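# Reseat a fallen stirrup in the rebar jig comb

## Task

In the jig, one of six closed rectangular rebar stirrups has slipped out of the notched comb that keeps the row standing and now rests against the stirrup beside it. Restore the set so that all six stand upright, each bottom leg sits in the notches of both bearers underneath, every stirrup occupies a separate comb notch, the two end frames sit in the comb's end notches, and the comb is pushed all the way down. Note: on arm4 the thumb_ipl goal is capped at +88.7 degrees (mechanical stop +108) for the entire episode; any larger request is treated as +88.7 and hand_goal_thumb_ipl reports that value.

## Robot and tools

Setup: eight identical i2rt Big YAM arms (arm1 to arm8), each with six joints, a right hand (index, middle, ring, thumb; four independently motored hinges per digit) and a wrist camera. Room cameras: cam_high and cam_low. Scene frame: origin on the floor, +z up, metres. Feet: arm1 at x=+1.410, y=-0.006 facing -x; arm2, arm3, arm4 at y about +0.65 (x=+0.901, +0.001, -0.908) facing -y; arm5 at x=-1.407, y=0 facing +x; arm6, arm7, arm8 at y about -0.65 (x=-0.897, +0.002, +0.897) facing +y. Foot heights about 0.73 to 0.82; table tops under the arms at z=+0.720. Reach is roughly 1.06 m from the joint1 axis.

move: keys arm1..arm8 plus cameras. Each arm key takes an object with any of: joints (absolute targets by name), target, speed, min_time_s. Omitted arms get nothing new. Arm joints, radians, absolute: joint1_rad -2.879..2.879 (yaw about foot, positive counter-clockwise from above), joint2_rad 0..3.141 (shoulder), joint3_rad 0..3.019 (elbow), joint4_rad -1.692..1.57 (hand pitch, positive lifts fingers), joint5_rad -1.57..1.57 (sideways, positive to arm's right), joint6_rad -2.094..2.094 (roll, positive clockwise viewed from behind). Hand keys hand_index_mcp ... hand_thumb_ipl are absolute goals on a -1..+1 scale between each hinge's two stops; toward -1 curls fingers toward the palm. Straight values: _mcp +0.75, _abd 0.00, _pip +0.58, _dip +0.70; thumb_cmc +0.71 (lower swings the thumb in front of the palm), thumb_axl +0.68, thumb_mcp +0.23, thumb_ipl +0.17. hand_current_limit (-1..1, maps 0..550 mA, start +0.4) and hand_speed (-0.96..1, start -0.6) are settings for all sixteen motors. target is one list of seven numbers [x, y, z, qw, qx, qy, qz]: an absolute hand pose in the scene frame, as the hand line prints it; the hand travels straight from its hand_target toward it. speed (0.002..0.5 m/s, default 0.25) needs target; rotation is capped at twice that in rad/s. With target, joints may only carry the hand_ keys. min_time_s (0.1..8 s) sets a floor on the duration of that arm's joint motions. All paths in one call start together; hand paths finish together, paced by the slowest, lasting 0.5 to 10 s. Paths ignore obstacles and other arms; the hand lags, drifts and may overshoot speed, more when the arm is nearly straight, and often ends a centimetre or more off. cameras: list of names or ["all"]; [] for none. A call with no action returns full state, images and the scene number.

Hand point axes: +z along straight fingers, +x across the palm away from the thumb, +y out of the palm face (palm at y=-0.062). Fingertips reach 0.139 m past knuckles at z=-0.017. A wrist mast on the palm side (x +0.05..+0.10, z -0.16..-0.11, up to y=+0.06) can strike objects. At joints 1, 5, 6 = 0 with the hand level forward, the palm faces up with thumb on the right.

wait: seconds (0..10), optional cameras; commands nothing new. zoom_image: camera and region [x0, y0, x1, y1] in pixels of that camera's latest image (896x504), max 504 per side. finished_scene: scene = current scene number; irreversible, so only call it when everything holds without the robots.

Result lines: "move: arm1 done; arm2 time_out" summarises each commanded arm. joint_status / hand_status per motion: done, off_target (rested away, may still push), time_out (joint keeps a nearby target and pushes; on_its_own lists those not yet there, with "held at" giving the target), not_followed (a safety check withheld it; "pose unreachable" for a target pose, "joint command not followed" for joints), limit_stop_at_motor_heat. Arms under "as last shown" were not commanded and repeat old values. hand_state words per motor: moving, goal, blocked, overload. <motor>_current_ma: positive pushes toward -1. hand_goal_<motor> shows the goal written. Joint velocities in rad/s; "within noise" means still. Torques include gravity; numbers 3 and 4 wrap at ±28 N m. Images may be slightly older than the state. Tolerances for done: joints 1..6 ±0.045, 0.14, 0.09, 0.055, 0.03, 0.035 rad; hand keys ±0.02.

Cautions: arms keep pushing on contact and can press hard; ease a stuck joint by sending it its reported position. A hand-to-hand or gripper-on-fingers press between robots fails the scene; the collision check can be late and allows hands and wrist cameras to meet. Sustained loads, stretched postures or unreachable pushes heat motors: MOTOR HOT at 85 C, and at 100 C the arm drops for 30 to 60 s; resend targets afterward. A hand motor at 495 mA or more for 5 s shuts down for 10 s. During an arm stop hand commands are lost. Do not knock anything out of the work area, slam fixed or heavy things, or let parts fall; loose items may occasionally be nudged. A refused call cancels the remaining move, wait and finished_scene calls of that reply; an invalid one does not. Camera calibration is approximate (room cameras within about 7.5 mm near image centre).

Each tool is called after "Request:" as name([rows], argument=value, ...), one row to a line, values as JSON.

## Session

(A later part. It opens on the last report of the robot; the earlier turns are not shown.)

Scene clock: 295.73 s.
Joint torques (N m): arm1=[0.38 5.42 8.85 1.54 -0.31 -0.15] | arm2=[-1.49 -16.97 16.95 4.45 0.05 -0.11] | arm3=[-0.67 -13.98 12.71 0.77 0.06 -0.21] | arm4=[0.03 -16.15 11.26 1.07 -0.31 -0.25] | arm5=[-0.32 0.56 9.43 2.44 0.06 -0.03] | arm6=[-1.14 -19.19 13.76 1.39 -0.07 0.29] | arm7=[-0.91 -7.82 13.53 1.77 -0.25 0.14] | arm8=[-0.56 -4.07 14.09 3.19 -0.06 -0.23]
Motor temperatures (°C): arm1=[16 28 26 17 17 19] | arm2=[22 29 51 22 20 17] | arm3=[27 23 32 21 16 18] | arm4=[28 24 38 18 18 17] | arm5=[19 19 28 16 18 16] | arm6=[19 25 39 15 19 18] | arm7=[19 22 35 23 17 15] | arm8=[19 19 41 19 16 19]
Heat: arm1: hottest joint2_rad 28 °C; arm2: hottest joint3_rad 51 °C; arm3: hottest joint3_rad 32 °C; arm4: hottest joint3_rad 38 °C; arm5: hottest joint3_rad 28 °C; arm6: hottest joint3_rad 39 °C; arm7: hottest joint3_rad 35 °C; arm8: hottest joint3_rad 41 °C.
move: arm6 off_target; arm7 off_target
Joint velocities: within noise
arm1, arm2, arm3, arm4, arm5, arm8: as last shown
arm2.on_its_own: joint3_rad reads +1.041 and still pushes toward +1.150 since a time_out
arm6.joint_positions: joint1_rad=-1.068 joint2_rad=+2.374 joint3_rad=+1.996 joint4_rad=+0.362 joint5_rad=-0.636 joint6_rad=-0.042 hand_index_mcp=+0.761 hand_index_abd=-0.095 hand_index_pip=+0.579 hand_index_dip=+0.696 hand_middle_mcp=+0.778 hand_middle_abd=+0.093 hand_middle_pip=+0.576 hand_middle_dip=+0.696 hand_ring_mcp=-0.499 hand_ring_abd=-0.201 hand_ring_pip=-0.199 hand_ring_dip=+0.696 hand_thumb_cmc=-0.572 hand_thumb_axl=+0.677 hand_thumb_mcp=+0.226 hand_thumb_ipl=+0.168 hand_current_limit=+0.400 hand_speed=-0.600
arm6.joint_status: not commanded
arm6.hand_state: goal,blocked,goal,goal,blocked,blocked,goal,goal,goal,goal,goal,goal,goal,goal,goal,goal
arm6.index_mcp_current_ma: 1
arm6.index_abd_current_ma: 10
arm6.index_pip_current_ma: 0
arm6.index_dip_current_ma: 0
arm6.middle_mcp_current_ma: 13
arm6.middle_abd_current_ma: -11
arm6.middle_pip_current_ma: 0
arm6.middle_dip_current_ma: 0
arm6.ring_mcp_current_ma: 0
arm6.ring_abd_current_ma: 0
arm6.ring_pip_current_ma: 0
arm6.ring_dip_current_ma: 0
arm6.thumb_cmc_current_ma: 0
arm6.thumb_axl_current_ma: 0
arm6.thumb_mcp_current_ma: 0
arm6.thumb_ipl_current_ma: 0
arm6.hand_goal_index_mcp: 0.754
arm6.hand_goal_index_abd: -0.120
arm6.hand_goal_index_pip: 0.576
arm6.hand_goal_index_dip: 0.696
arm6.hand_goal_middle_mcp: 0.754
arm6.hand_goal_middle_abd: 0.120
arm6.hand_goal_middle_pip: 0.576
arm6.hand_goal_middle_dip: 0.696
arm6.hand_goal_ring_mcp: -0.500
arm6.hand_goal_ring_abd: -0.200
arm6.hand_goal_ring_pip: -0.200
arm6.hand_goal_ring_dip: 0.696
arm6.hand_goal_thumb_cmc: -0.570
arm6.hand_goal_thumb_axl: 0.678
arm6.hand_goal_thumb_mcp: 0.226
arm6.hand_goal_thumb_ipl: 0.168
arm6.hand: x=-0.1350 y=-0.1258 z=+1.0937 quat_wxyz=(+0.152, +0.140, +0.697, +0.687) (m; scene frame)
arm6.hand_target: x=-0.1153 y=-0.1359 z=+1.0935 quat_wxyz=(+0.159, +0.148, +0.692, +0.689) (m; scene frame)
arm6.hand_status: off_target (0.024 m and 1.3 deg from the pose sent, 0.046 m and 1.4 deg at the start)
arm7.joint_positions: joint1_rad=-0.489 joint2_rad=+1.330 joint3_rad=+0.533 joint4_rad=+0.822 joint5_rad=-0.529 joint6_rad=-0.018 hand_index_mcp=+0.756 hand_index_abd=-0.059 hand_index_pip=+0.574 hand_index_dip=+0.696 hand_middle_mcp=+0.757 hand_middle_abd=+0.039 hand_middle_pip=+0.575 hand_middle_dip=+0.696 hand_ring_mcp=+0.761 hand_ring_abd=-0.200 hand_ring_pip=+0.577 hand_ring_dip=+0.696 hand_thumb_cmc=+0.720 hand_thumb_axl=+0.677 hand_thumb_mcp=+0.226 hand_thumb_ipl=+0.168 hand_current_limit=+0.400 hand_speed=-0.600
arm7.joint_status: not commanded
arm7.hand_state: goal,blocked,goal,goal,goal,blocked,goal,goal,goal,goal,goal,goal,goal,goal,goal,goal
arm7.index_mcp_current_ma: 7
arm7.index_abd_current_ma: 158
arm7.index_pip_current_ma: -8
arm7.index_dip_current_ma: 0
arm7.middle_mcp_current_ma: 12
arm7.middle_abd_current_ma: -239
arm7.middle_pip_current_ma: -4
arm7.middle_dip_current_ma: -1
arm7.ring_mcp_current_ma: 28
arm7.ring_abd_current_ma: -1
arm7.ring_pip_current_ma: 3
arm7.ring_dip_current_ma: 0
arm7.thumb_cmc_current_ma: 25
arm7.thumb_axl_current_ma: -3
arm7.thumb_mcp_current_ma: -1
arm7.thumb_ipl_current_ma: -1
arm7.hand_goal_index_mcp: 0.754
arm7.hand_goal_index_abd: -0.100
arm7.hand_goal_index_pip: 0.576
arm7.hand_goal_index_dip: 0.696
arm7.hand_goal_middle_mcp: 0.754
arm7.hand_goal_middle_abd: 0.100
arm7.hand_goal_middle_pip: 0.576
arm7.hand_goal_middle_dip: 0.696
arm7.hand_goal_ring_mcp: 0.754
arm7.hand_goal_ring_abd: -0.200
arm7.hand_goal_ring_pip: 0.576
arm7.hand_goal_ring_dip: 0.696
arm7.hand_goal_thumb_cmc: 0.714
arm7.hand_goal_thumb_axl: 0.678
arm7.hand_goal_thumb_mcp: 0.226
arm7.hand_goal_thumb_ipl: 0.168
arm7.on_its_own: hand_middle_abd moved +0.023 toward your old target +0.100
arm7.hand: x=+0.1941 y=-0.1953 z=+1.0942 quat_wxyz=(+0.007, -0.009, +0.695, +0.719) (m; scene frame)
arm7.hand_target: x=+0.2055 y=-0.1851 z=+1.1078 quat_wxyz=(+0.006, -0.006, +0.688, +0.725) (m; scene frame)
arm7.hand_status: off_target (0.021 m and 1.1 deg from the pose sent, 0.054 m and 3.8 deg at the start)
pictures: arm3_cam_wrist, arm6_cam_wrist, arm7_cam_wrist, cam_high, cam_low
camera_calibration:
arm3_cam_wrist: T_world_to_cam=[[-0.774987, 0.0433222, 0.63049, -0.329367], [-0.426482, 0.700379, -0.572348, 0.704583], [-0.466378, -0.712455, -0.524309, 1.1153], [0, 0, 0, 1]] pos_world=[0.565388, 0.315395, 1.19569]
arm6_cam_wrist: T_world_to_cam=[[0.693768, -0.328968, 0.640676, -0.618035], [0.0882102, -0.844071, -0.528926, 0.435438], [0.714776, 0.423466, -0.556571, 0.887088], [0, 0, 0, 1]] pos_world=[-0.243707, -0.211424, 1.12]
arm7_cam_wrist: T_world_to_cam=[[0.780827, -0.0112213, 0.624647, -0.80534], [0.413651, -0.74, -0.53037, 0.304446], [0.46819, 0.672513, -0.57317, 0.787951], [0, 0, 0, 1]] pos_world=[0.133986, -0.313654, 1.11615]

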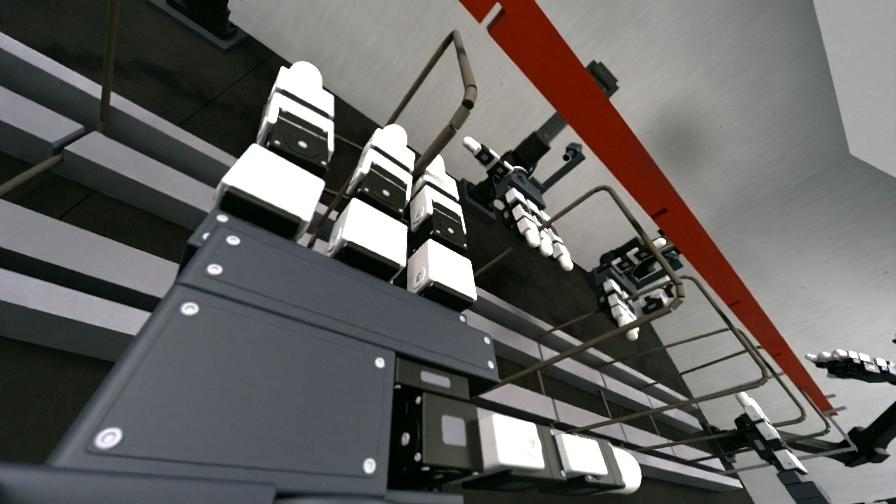

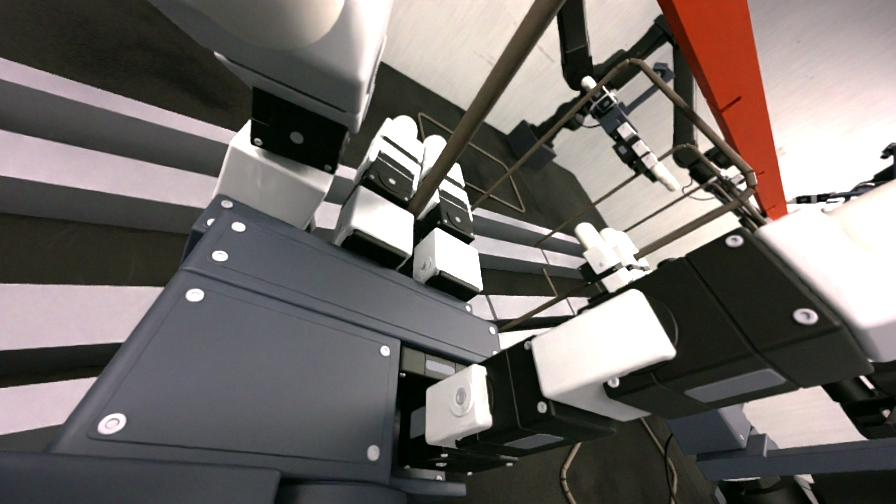

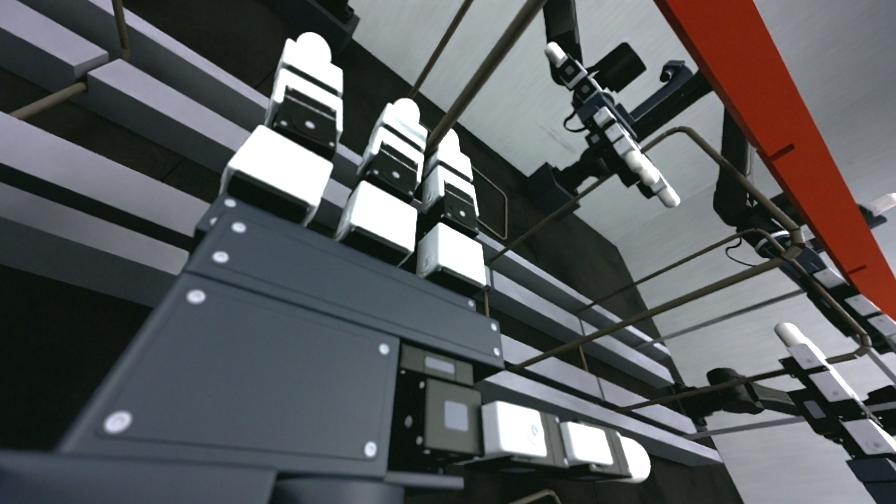

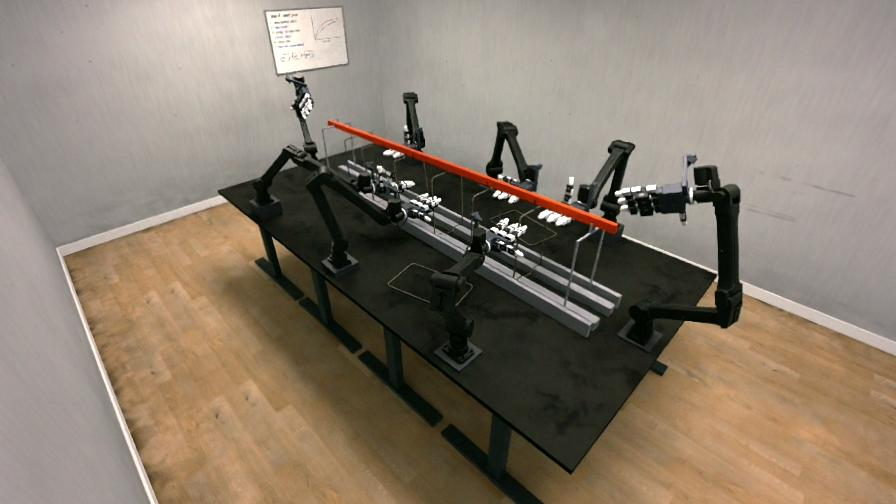

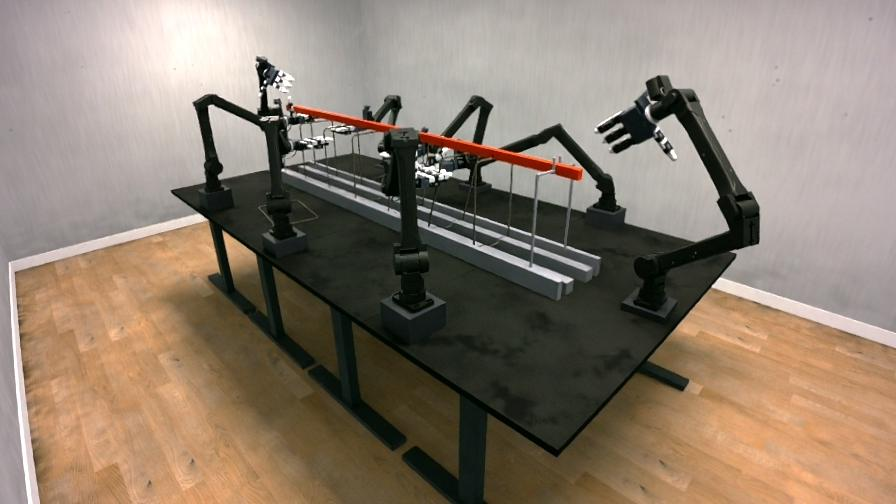

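Request:
move(arm6={"target": [-0.0915, -0.142, 1.096, 0.1530, 0.1530, 0.6903, 0.6903], "speed": 0.05}, arm7={"target": [0.2165, -0.184, 1.109, 0.0, 0.0, 0.6885, 0.7255], "speed": 0.05}, cameras=["arm6_cam_wrist", "arm7_cam_wrist", "arm3_cam_wrist", "cam_high", "cam_low"])

Request:
zoom_image(camera="cam_high", region=[330, 130, 430, 205])

Request:
zoom_image(camera="cam_high", region=[400, 150, 500, 255])

Request:
zoom_image(camera="arm3_cam_wrist", region=[560, 160, 860, 440])

Request:
zoom_image(camera="cam_low", region=[400, 120, 520, 240])

Scene clock: 299.40 s.
Joint torques (N m): arm1=[0.03 5.83 8.8 1.89 -0.34 -0.12] | arm2=[-1.38 -17.03 16.96 4.45 0.05 -0.11] | arm3=[-0.62 -13.98 12.71 0.77 0.06 -0.21] | arm4=[0.91 -15.74 11.21 0.94 -0.34 -0.19] | arm5=[-0.38 0.56 9.43 2.44 0.06 -0.03] | arm6=[-0.85 -19.43 13.86 1.42 -0.08 0.27] | arm7=[-1.03 -8.12 13.65 1.85 -0.28 0.12] | arm8=[-0.5 -4.07 14.06 3.18 -0.05 -0.23]
Motor temperatures (°C): arm1=[16 28 26 17 17 19] | arm2=[22 29 51 22 20 17] | arm3=[27 23 32 21 16 18] | arm4=[28 24 39 18 18 17] | arm5=[19 19 28 16 18 16] | arm6=[19 25 39 15 19 18] | arm7=[19 22 35 23 17 15] | arm8=[19 19 41 19 16 19]
Heat: arm1: hottest joint2_rad 28 °C; arm2: hottest joint3_rad 51 °C; arm3: hottest joint3_rad 32 °C; arm4: hottest joint3_rad 39 °C; arm5: hottest joint3_rad 28 °C; arm6: hottest joint3_rad 39 °C; arm7: hottest joint3_rad 35 °C; arm8: hottest joint3_rad 41 °C.
move: arm6 off_target; arm7 off_target
Joint velocities: within noise
arm1, arm2, arm3, arm4, arm5, arm8: as last shown
arm2.on_its_own: joint3_rad reads +1.041 and still pushes toward +1.150 since a time_out
arm6.joint_positions: joint1_rad=-1.092 joint2_rad=+2.417 joint3_rad=+2.089 joint4_rad=+0.313 joint5_rad=-0.655 joint6_rad=-0.023 hand_index_mcp=+0.761 hand_index_abd=-0.095 hand_index_pip=+0.579 hand_index_dip=+0.696 hand_middle_mcp=+0.778 hand_middle_abd=+0.093 hand_middle_pip=+0.576 hand_middle_dip=+0.696 hand_ring_mcp=-0.499 hand_ring_abd=-0.201 hand_ring_pip=-0.199 hand_ring_dip=+0.696 hand_thumb_cmc=-0.572 hand_thumb_axl=+0.677 hand_thumb_mcp=+0.226 hand_thumb_ipl=+0.168 hand_current_limit=+0.400 hand_speed=-0.600
arm6.joint_status: not commanded
arm6.hand_state: goal,blocked,goal,goal,blocked,blocked,goal,goal,goal,goal,goal,goal,goal,goal,goal,goal
arm6.index_mcp_current_ma: 1
arm6.index_abd_current_ma: 10
arm6.index_pip_current_ma: 0
arm6.index_dip_current_ma: 0
arm6.middle_mcp_current_ma: 13
arm6.middle_abd_current_ma: -11
arm6.middle_pip_current_ma: 0
arm6.middle_dip_current_ma: 0
arm6.ring_mcp_current_ma: 0
arm6.ring_abd_current_ma: 0
arm6.ring_pip_current_ma: 0
arm6.ring_dip_current_ma: 0
arm6.thumb_cmc_current_ma: 0
arm6.thumb_axl_current_ma: 0
arm6.thumb_mcp_current_ma: 0
arm6.thumb_ipl_current_ma: 0
arm6.hand_goal_index_mcp: 0.754
arm6.hand_goal_index_abd: -0.120
arm6.hand_goal_index_pip: 0.576
arm6.hand_goal_index_dip: 0.696
arm6.hand_goal_middle_mcp: 0.754
arm6.hand_goal_middle_abd: 0.120
arm6.hand_goal_middle_pip: 0.576
arm6.hand_goal_middle_dip: 0.696
arm6.hand_goal_ring_mcp: -0.500
arm6.hand_goal_ring_abd: -0.200
arm6.hand_goal_ring_pip: -0.200
arm6.hand_goal_ring_dip: 0.696
arm6.hand_goal_thumb_cmc: -0.570
arm6.hand_goal_thumb_axl: 0.678
arm6.hand_goal_thumb_mcp: 0.226
arm6.hand_goal_thumb_ipl: 0.168
arm6.hand: x=-0.1103 y=-0.1355 z=+1.0966 quat_wxyz=(+0.147, +0.148, +0.695, +0.688) (m; scene frame)
arm6.hand_target: x=-0.0936 y=-0.1435 z=+1.0955 quat_wxyz=(+0.153, +0.154, +0.690, +0.690) (m; scene frame)
arm6.hand_status: off_target (0.020 m and 1.0 deg from the pose sent, 0.047 m and 1.7 deg at the start)
arm7.joint_positions: joint1_rad=-0.510 joint2_rad=+1.340 joint3_rad=+0.546 joint4_rad=+0.817 joint5_rad=-0.550 joint6_rad=+0.001 hand_index_mcp=+0.756 hand_index_abd=-0.059 hand_index_pip=+0.574 hand_index_dip=+0.696 hand_middle_mcp=+0.757 hand_middle_abd=+0.042 hand_middle_pip=+0.575 hand_middle_dip=+0.696 hand_ring_mcp=+0.761 hand_ring_abd=-0.200 hand_ring_pip=+0.577 hand_ring_dip=+0.696 hand_thumb_cmc=+0.720 hand_thumb_axl=+0.677 hand_thumb_mcp=+0.226 hand_thumb_ipl=+0.168 hand_current_limit=+0.400 hand_speed=-0.600
arm7.joint_status: not commanded
arm7.hand_state: goal,blocked,goal,goal,goal,blocked,goal,goal,goal,goal,goal,goal,goal,goal,goal,goal
arm7.index_mcp_current_ma: 9
arm7.index_abd_current_ma: 158
arm7.index_pip_current_ma: -8
arm7.index_dip_current_ma: 0
arm7.middle_mcp_current_ma: 13
arm7.middle_abd_current_ma: -225
arm7.middle_pip_current_ma: -4
arm7.middle_dip_current_ma: -1
arm7.ring_mcp_current_ma: 28
arm7.ring_abd_current_ma: -1
arm7.ring_pip_current_ma: 3
arm7.ring_dip_current_ma: 0
arm7.thumb_cmc_current_ma: 25
arm7.thumb_axl_current_ma: -3
arm7.thumb_mcp_current_ma: -1
arm7.thumb_ipl_current_ma: -1
arm7.hand_goal_index_mcp: 0.754
arm7.hand_goal_index_abd: -0.100
arm7.hand_goal_index_pip: 0.576
arm7.hand_goal_index_dip: 0.696
arm7.hand_goal_middle_mcp: 0.754
arm7.hand_goal_middle_abd: 0.100
arm7.hand_goal_middle_pip: 0.576
arm7.hand_goal_middle_dip: 0.696
arm7.hand_goal_ring_mcp: 0.754
arm7.hand_goal_ring_abd: -0.200
arm7.hand_goal_ring_pip: 0.576
arm7.hand_goal_ring_dip: 0.696
arm7.hand_goal_thumb_cmc: 0.714
arm7.hand_goal_thumb_axl: 0.678
arm7.hand_goal_thumb_mcp: 0.226
arm7.hand_goal_thumb_ipl: 0.168
arm7.hand: x=+0.2044 y=-0.1947 z=+1.0942 quat_wxyz=(+0.000, -0.003, +0.695, +0.719) (m; scene frame)
arm7.hand_target: x=+0.2161 y=-0.1852 z=+1.1088 quat_wxyz=(+0.000, +0.000, +0.688, +0.725) (m; scene frame)
arm7.hand_status: off_target (0.022 m and 1.2 deg from the pose sent, 0.029 m and 1.7 deg at the start)
pictures: arm3_cam_wrist, arm6_cam_wrist, arm7_cam_wrist, cam_high, cam_low
camera_calibration:
arm3_cam_wrist: T_world_to_cam=[[-0.774987, 0.0433222, 0.63049, -0.329367], [-0.426482, 0.700379, -0.572348, 0.704583], [-0.466378, -0.712455, -0.524309, 1.1153], [0, 0, 0, 1]] pos_world=[0.565388, 0.315395, 1.19569]
arm6_cam_wrist: T_world_to_cam=[[0.702871, -0.337624, 0.626085, -0.624395], [0.0751442, -0.840008, -0.537345, 0.434928], [0.707337, 0.424731, -0.565047, 0.883799], [0, 0, 0, 1]] pos_world=[-0.218957, -0.220844, 1.12402]
arm7_cam_wrist: T_world_to_cam=[[0.793134, -0.00947577, 0.608973, -0.798385], [0.403524, -0.740752, -0.53708, 0.309954], [0.456187, 0.671712, -0.583692, 0.79675], [0, 0, 0, 1]] pos_world=[0.144685, -0.313153, 1.11772]

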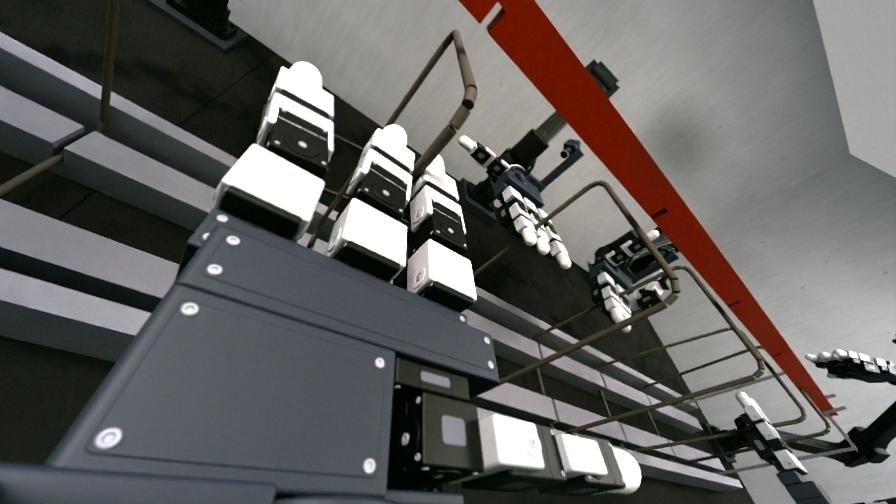

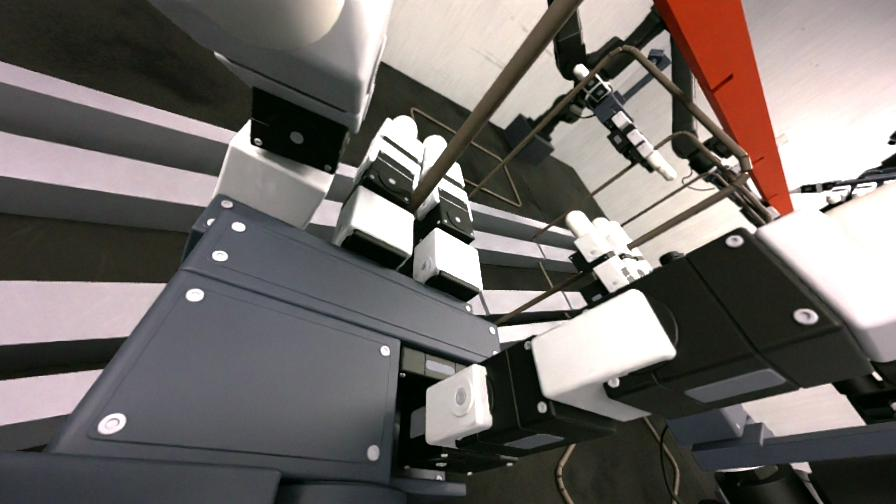

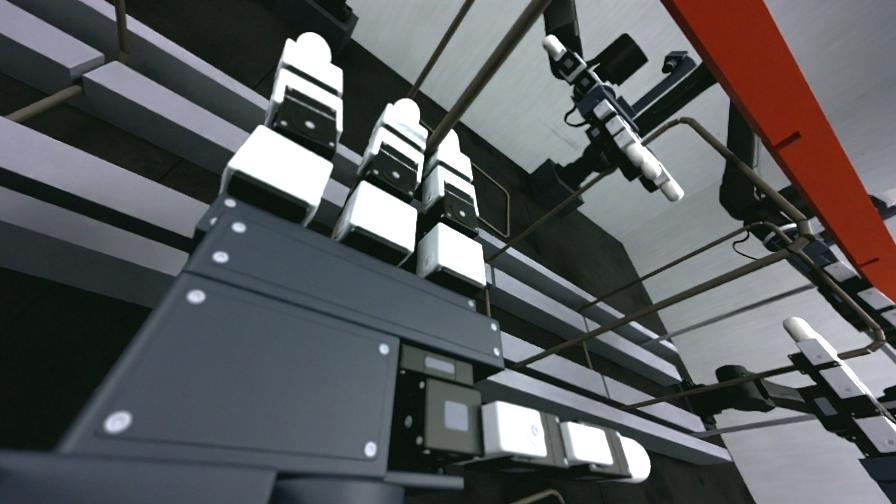

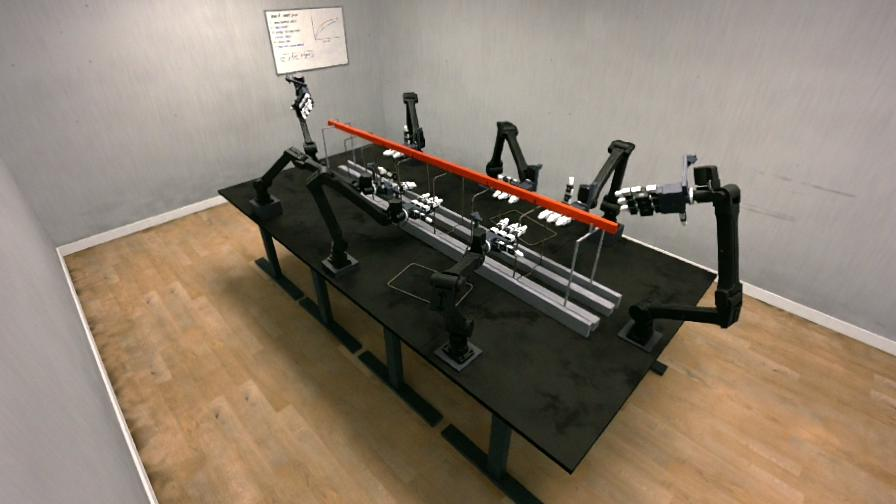

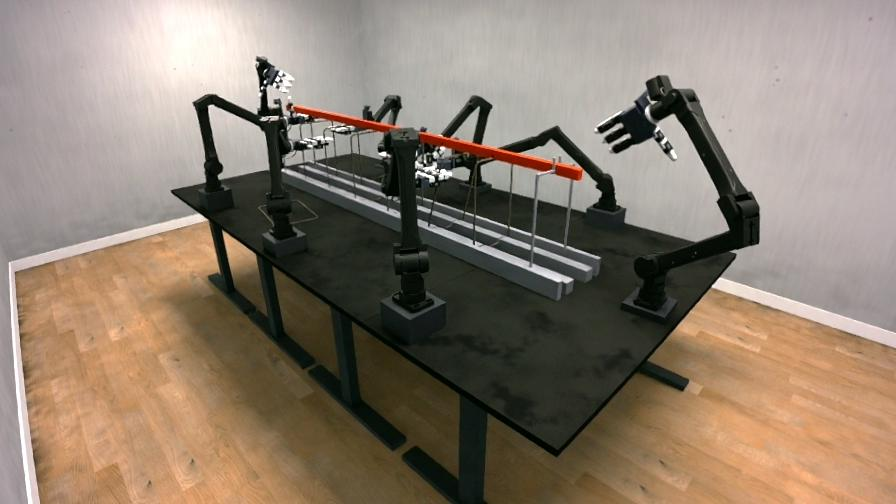

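Scaled by 5.040.

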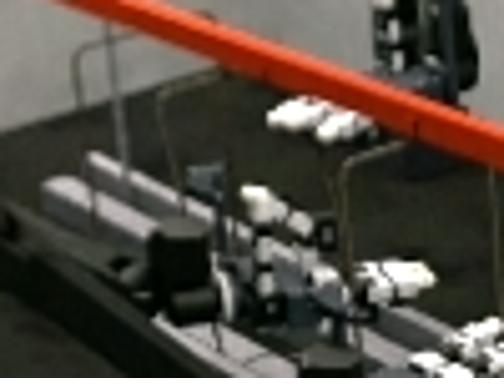

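Scaled by 4.800.

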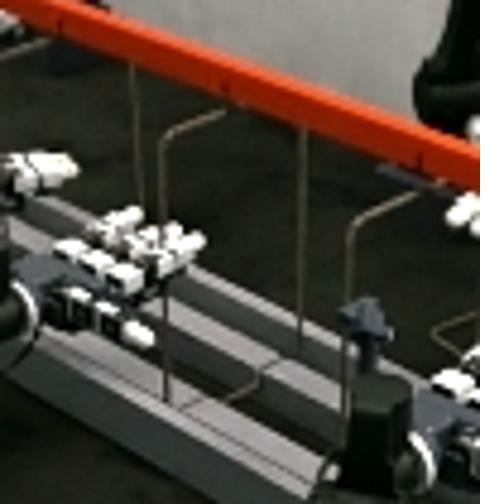

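Scaled by 1.680.

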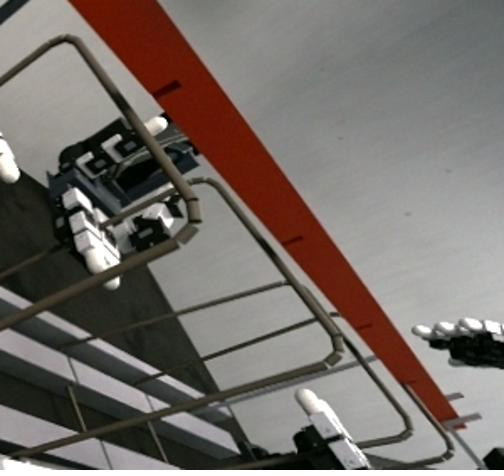

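Scaled by 4.200.

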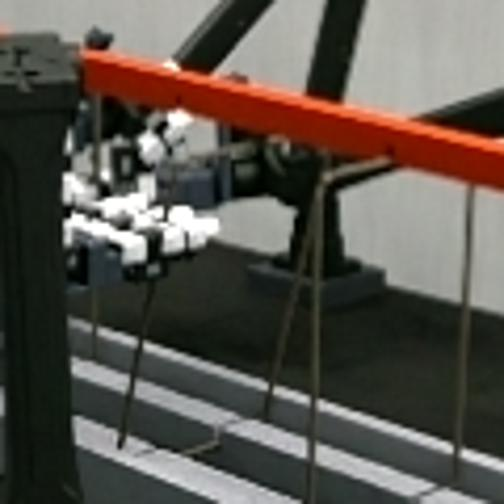

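Request:
move(arm4={"target": [-0.452, 0.190, 1.157, 0.7067, 0.7067, -0.0247, 0.0247], "speed": 0.05}, cameras=["arm4_cam_wrist", "arm6_cam_wrist", "arm3_cam_wrist", "cam_high", "cam_low"])

Request:
zoom_image(camera="cam_low", region=[400, 120, 520, 240])

Request:
zoom_image(camera="arm4_cam_wrist", region=[440, 0, 860, 300])

Request:
zoom_image(camera="arm3_cam_wrist", region=[700, 260, 860, 440])

Scene clock: 302.77 s.
Joint torques (N m): arm1=[0.38 6.01 8.75 1.62 -0.33 -0.2] | arm2=[-1.44 -17.03 16.95 4.45 0.07 -0.11] | arm3=[-0.62 -13.98 12.7 0.77 0.06 -0.21] | arm4=[0.85 -17.26 11.12 1.1 -0.13 -0.21] | arm5=[-0.32 0.56 9.43 2.44 0.06 -0.03] | arm6=[-0.91 -19.6 13.87 1.37 -0.09 0.27] | arm7=[-1.26 -8.12 13.67 1.81 -0.28 0.12] | arm8=[-0.56 -4.13 14.04 3.22 -0.05 -0.23]
Motor temperatures (°C): arm1=[16 27 26 17 17 19] | arm2=[21 29 51 22 20 17] | arm3=[27 23 32 21 16 18] | arm4=[28 24 39 18 18 17] | arm5=[19 19 28 16 18 16] | arm6=[19 25 39 15 19 18] | arm7=[19 22 35 23 17 15] | arm8=[19 19 41 19 16 19]
Heat: arm1: hottest joint2_rad 27 °C; arm2: hottest joint3_rad 51 °C; arm3: hottest joint3_rad 32 °C; arm4: hottest joint3_rad 39 °C; arm5: hottest joint3_rad 28 °C; arm6: hottest joint3_rad 39 °C; arm7: hottest joint3_rad 35 °C; arm8: hottest joint3_rad 41 °C.
move: arm4 off_target
Joint velocities: within noise
arm1, arm2, arm3, arm5, arm6, arm7, arm8: as last shown
arm2.on_its_own: joint3_rad reads +1.041 and still pushes toward +1.150 since a time_out
arm4.joint_positions: joint1_rad=+1.048 joint2_rad=+1.791 joint3_rad=+1.140 joint4_rad=+0.654 joint5_rad=+1.041 joint6_rad=+0.067 hand_index_mcp=+0.770 hand_index_abd=-0.056 hand_index_pip=+0.580 hand_index_dip=+0.697 hand_middle_mcp=+0.756 hand_middle_abd=+0.067 hand_middle_pip=+0.576 hand_middle_dip=+0.697 hand_ring_mcp=+0.761 hand_ring_abd=-0.197 hand_ring_pip=+0.577 hand_ring_dip=+0.696 hand_thumb_cmc=-0.566 hand_thumb_axl=+0.677 hand_thumb_mcp=+0.226 hand_thumb_ipl=+0.168 hand_current_limit=+0.400 hand_speed=-0.600
arm4.joint_status: not commanded
arm4.hand_state: goal,blocked,goal,goal,goal,blocked,goal,goal,goal,goal,goal,goal,goal,goal,goal,goal
arm4.index_mcp_current_ma: 66
arm4.index_abd_current_ma: 162
arm4.index_pip_current_ma: 13
arm4.index_dip_current_ma: 3
arm4.middle_mcp_current_ma: 8
arm4.middle_abd_current_ma: -121
arm4.middle_pip_current_ma: 0
arm4.middle_dip_current_ma: 2
arm4.ring_mcp_current_ma: 29
arm4.ring_abd_current_ma: 10
arm4.ring_pip_current_ma: 2
arm4.ring_dip_current_ma: 0
arm4.thumb_cmc_current_ma: 15
arm4.thumb_axl_current_ma: -3
arm4.thumb_mcp_current_ma: -1
arm4.thumb_ipl_current_ma: -1
arm4.hand_goal_index_mcp: 0.754
arm4.hand_goal_index_abd: -0.100
arm4.hand_goal_index_pip: 0.576
arm4.hand_goal_index_dip: 0.696
arm4.hand_goal_middle_mcp: 0.754
arm4.hand_goal_middle_abd: 0.100
arm4.hand_goal_middle_pip: 0.576
arm4.hand_goal_middle_dip: 0.696
arm4.hand_goal_ring_mcp: 0.754
arm4.hand_goal_ring_abd: -0.200
arm4.hand_goal_ring_pip: 0.576
arm4.hand_goal_ring_dip: 0.696
arm4.hand_goal_thumb_cmc: -0.570
arm4.hand_goal_thumb_axl: 0.678
arm4.hand_goal_thumb_mcp: 0.226
arm4.hand_goal_thumb_ipl: 0.168
arm4.on_its_own: hand_index_abd moved -0.025 toward your old target -0.100
arm4.hand: x=-0.4731 y=+0.1910 z=+1.1508 quat_wxyz=(+0.704, +0.709, -0.034, +0.022) (m; scene frame)
arm4.hand_target: x=-0.4529 y=+0.1910 z=+1.1567 quat_wxyz=(+0.707, +0.707, -0.025, +0.025) (m; scene frame)
arm4.hand_status: off_target (0.022 m and 1.1 deg from the pose sent, 0.044 m and 2.2 deg at the start)
arm6.joint_positions: joint1_rad=-1.092 joint2_rad=+2.418 joint3_rad=+2.089 joint4_rad=+0.313 joint5_rad=-0.655 joint6_rad=-0.023 hand_index_mcp=+0.761 hand_index_abd=-0.095 hand_index_pip=+0.579 hand_index_dip=+0.696 hand_middle_mcp=+0.778 hand_middle_abd=+0.093 hand_middle_pip=+0.576 hand_middle_dip=+0.696 hand_ring_mcp=-0.499 hand_ring_abd=-0.201 hand_ring_pip=-0.199 hand_ring_dip=+0.696 hand_thumb_cmc=-0.572 hand_thumb_axl=+0.677 hand_thumb_mcp=+0.226 hand_thumb_ipl=+0.168 hand_current_limit=+0.400 hand_speed=-0.600
arm6.hand: x=-0.1102 y=-0.1354 z=+1.0966 quat_wxyz=(+0.147, +0.148, +0.695, +0.688) (m; scene frame)
pictures: arm3_cam_wrist, arm4_cam_wrist, arm6_cam_wrist, cam_high, cam_low
camera_calibration:
arm3_cam_wrist: T_world_to_cam=[[-0.774987, 0.0433222, 0.63049, -0.329367], [-0.426482, 0.700379, -0.572348, 0.704583], [-0.466378, -0.712455, -0.524309, 1.1153], [0, 0, 0, 1]] pos_world=[0.565388, 0.315395, 1.19569]
arm4_cam_wrist: T_world_to_cam=[[-0.830981, 0.0451455, 0.554466, -1.01097], [-0.361344, 0.71401, -0.599683, 0.339115], [-0.422968, -0.698678, -0.577016, 0.724741], [0, 0, 0, 1]] pos_world=[-0.411017, 0.30987, 1.1821]
arm6_cam_wrist: T_world_to_cam=[[0.702871, -0.337624, 0.626085, -0.624432], [0.0751442, -0.840008, -0.537345, 0.435004], [0.707337, 0.424731, -0.565047, 0.883686], [0, 0, 0, 1]] pos_world=[-0.218857, -0.220744, 1.12402]

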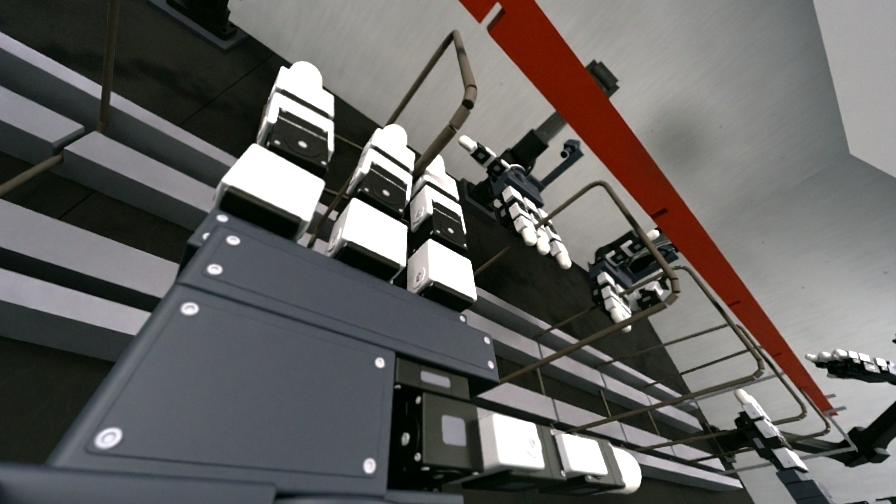

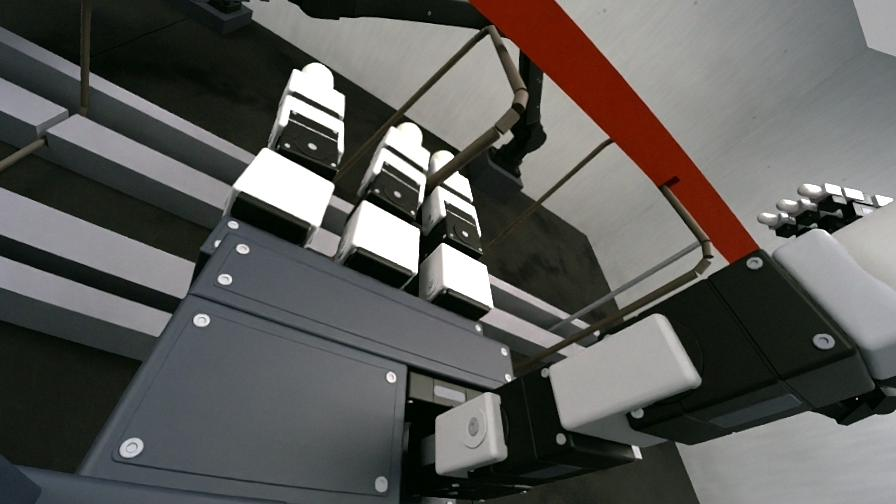

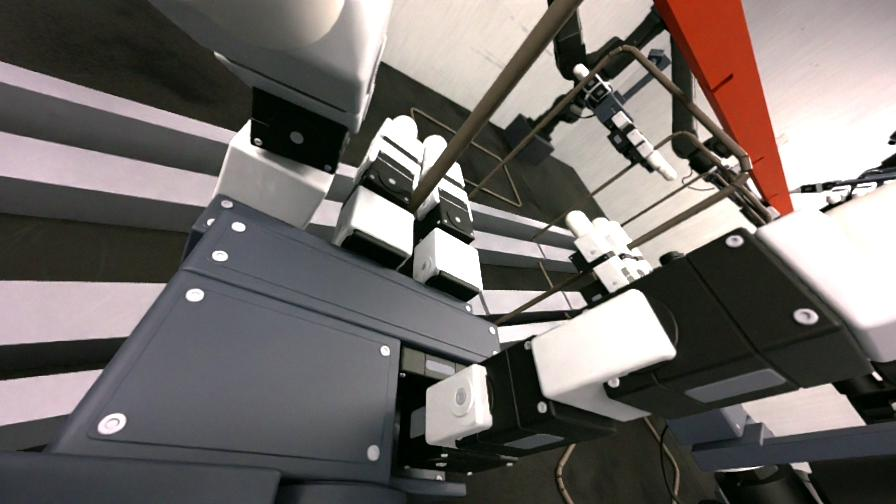

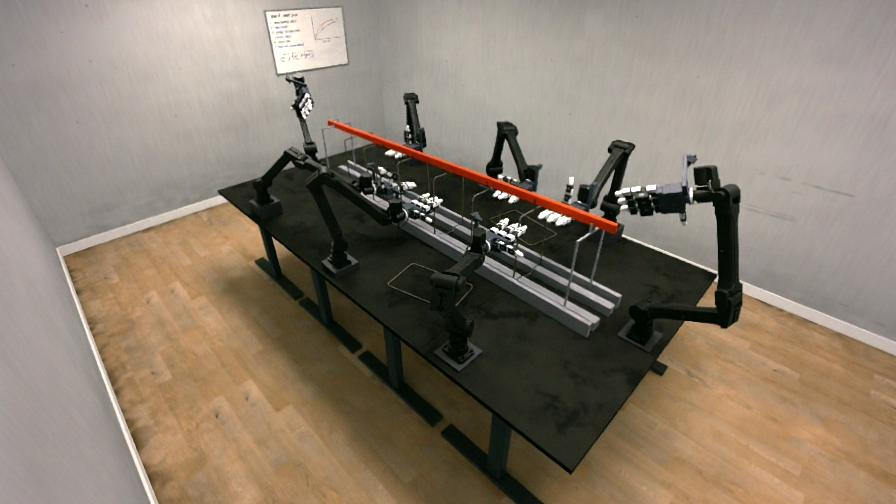

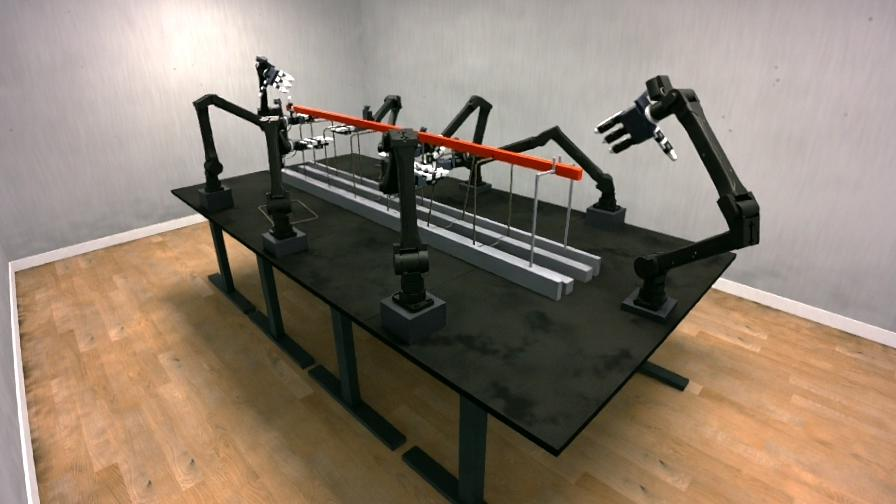

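Scaled by 4.200.

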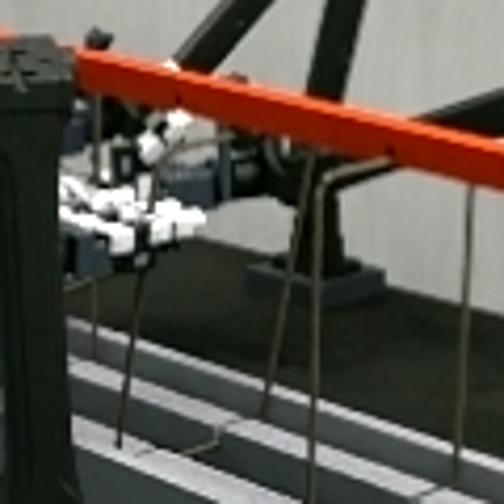

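Scaled by 1.200.

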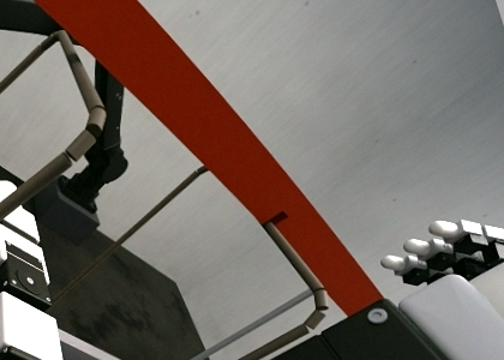

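Scaled by 2.800.

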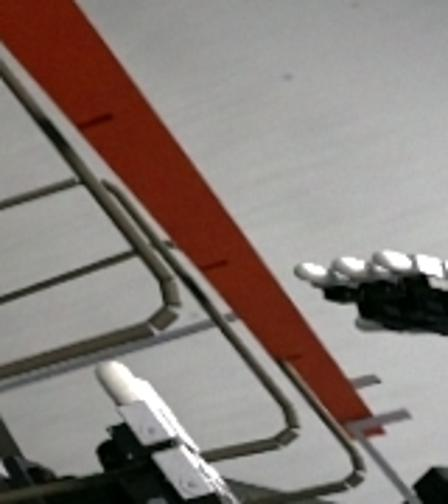

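Request:
move(arm4={"target": [-0.430, 0.190, 1.159, 0.7069, 0.7069, -0.0154, 0.0154], "speed": 0.05}, cameras=["arm4_cam_wrist", "arm3_cam_wrist", "cam_high", "cam_low"])

Request:
zoom_image(camera="cam_low", region=[400, 120, 520, 240])

Request:
zoom_image(camera="arm4_cam_wrist", region=[440, 0, 860, 300])

Request:
zoom_image(camera="arm3_cam_wrist", region=[700, 260, 860, 440])

Scene clock: 307.70 s.
Joint torques (N m): arm1=[0.56 5.95 8.73 1.72 -0.34 -0.14] | arm2=[-1.49 -16.97 16.95 4.45 0.06 -0.11] | arm3=[-0.62 -13.98 12.7 0.76 0.06 -0.2] | arm4=[0.44 -17.9 11.7 0.95 -0.13 -0.12] | arm5=[-0.32 0.56 9.43 2.44 0.06 -0.03] | arm6=[-0.85 -19.6 13.86 1.36 -0.09 0.27] | arm7=[-1.03 -8.18 13.65 1.84 -0.28 0.12] | arm8=[-0.67 -4.13 14.06 3.23 -0.05 -0.23]
Motor temperatures (°C): arm1=[16 27 27 17 17 19] | arm2=[21 29 51 22 20 17] | arm3=[27 23 32 21 16 18] | arm4=[28 24 38 18 18 17] | arm5=[19 19 28 16 18 16] | arm6=[19 24 38 15 19 18] | arm7=[19 22 34 22 17 15] | arm8=[19 19 41 19 16 19]
Heat: arm1: hottest joint2_rad 27 °C; arm2: hottest joint3_rad 51 °C; arm3: hottest joint3_rad 32 °C; arm4: hottest joint3_rad 38 °C; arm5: hottest joint3_rad 28 °C; arm6: hottest joint3_rad 38 °C; arm7: hottest joint3_rad 34 °C; arm8: hottest joint3_rad 41 °C.
move: arm4 off_target
Joint velocities: within noise
arm1, arm2, arm3, arm5, arm6, arm7, arm8: as last shown
arm2.on_its_own: joint3_rad reads +1.041 and still pushes toward +1.150 since a time_out
arm4.joint_positions: joint1_rad=+1.065 joint2_rad=+1.825 joint3_rad=+1.199 joint4_rad=+0.632 joint5_rad=+1.057 joint6_rad=+0.038 hand_index_mcp=+0.765 hand_index_abd=-0.073 hand_index_pip=+0.579 hand_index_dip=+0.697 hand_middle_mcp=+0.757 hand_middle_abd=+0.074 hand_middle_pip=+0.576 hand_middle_dip=+0.697 hand_ring_mcp=+0.761 hand_ring_abd=-0.197 hand_ring_pip=+0.577 hand_ring_dip=+0.696 hand_thumb_cmc=-0.567 hand_thumb_axl=+0.677 hand_thumb_mcp=+0.226 hand_thumb_ipl=+0.168 hand_current_limit=+0.400 hand_speed=-0.600
arm4.joint_status: not commanded
arm4.hand_state: goal,blocked,goal,goal,goal,blocked,goal,goal,goal,goal,goal,goal,goal,goal,goal,goal
arm4.index_mcp_current_ma: 45
arm4.index_abd_current_ma: 98
arm4.index_pip_current_ma: 11
arm4.index_dip_current_ma: 3
arm4.middle_mcp_current_ma: 10
arm4.middle_abd_current_ma: -91
arm4.middle_pip_current_ma: 1
arm4.middle_dip_current_ma: 2
arm4.ring_mcp_current_ma: 29
arm4.ring_abd_current_ma: 10
arm4.ring_pip_current_ma: 2
arm4.ring_dip_current_ma: 0
arm4.thumb_cmc_current_ma: 12
arm4.thumb_axl_current_ma: -3
arm4.thumb_mcp_current_ma: -1
arm4.thumb_ipl_current_ma: -1
arm4.hand_goal_index_mcp: 0.754
arm4.hand_goal_index_abd: -0.100
arm4.hand_goal_index_pip: 0.576
arm4.hand_goal_index_dip: 0.696
arm4.hand_goal_middle_mcp: 0.754
arm4.hand_goal_middle_abd: 0.100
arm4.hand_goal_middle_pip: 0.576
arm4.hand_goal_middle_dip: 0.696
arm4.hand_goal_ring_mcp: 0.754
arm4.hand_goal_ring_abd: -0.200
arm4.hand_goal_ring_pip: 0.576
arm4.hand_goal_ring_dip: 0.696
arm4.hand_goal_thumb_cmc: -0.570
arm4.hand_goal_thumb_axl: 0.678
arm4.hand_goal_thumb_mcp: 0.226
arm4.hand_goal_thumb_ipl: 0.168
arm4.hand: x=-0.4507 y=+0.1902 z=+1.1544 quat_wxyz=(+0.705, +0.708, -0.024, +0.013) (m; scene frame)
arm4.hand_target: x=-0.4309 y=+0.1910 z=+1.1587 quat_wxyz=(+0.707, +0.707, -0.015, +0.016) (m; scene frame)
arm4.hand_status: off_target (0.021 m and 1.0 deg from the pose sent, 0.044 m and 2.3 deg at the start)
pictures: arm3_cam_wrist, arm4_cam_wrist, cam_high, cam_low
camera_calibration:
arm3_cam_wrist: T_world_to_cam=[[-0.774987, 0.0433222, 0.63049, -0.329367], [-0.426482, 0.700379, -0.572348, 0.704583], [-0.466378, -0.712455, -0.524309, 1.1153], [0, 0, 0, 1]] pos_world=[0.565388, 0.315395, 1.19569]
arm4_cam_wrist: T_world_to_cam=[[-0.8159, 0.0450828, 0.576432, -1.01292], [-0.377814, 0.713104, -0.590541, 0.332117], [-0.43768, -0.699607, -0.564789, 0.715174], [0, 0, 0, 1]] pos_world=[-0.387948, 0.309172, 1.18393]

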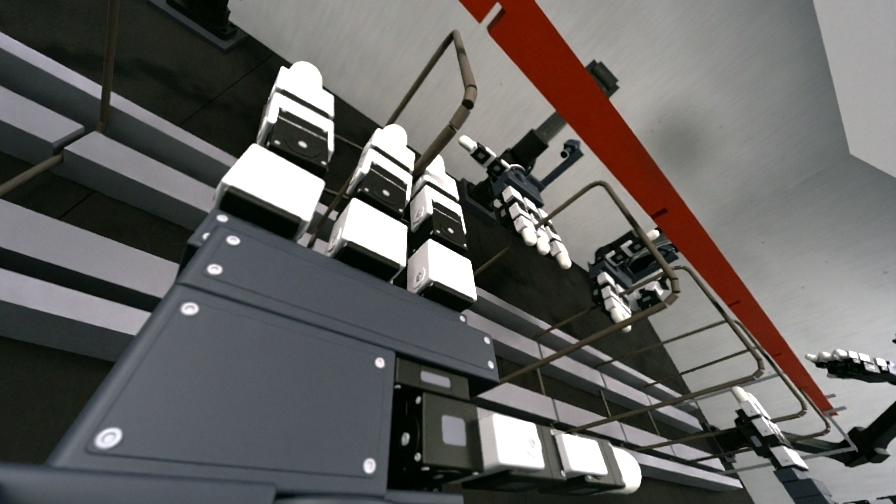

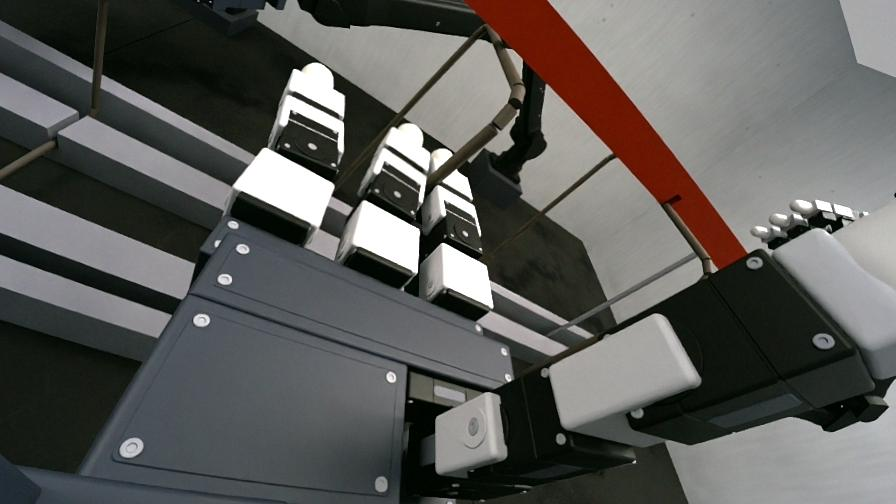

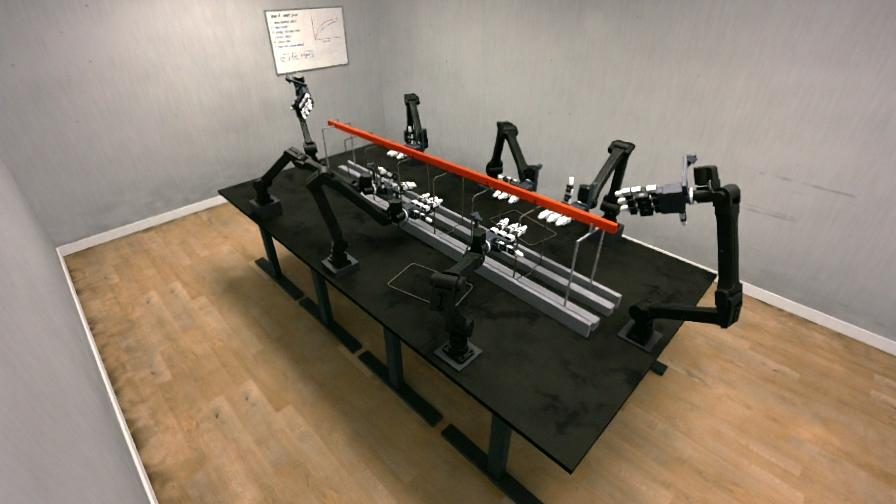

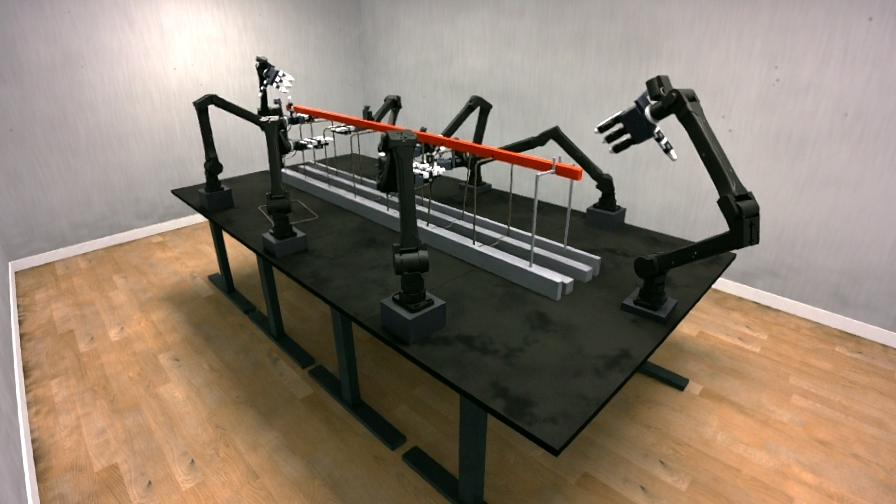

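Scaled by 4.200.

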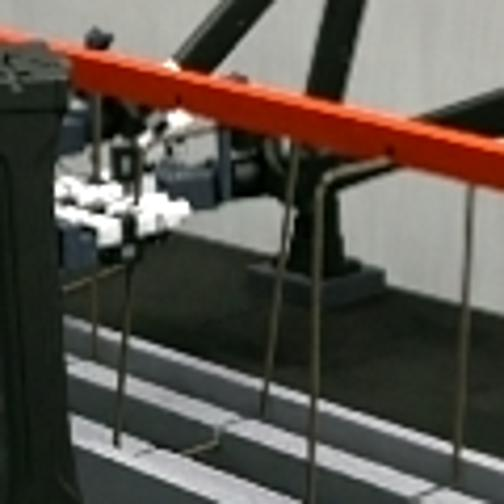

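Scaled by 1.200.

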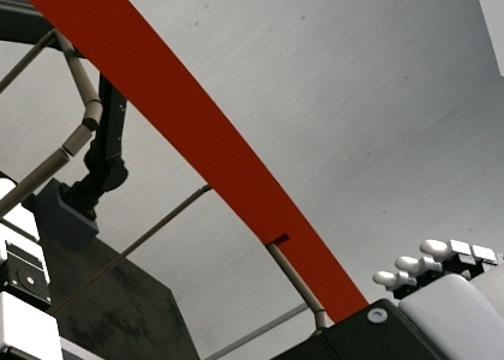

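Scaled by 2.800.

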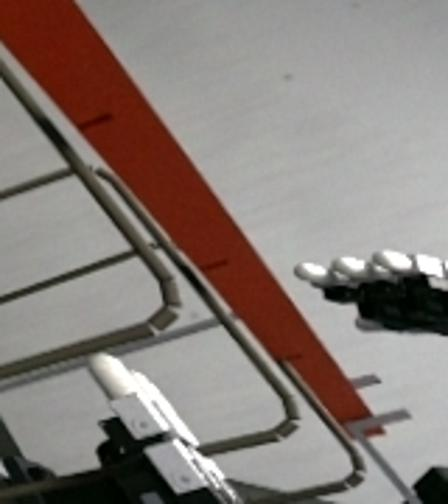

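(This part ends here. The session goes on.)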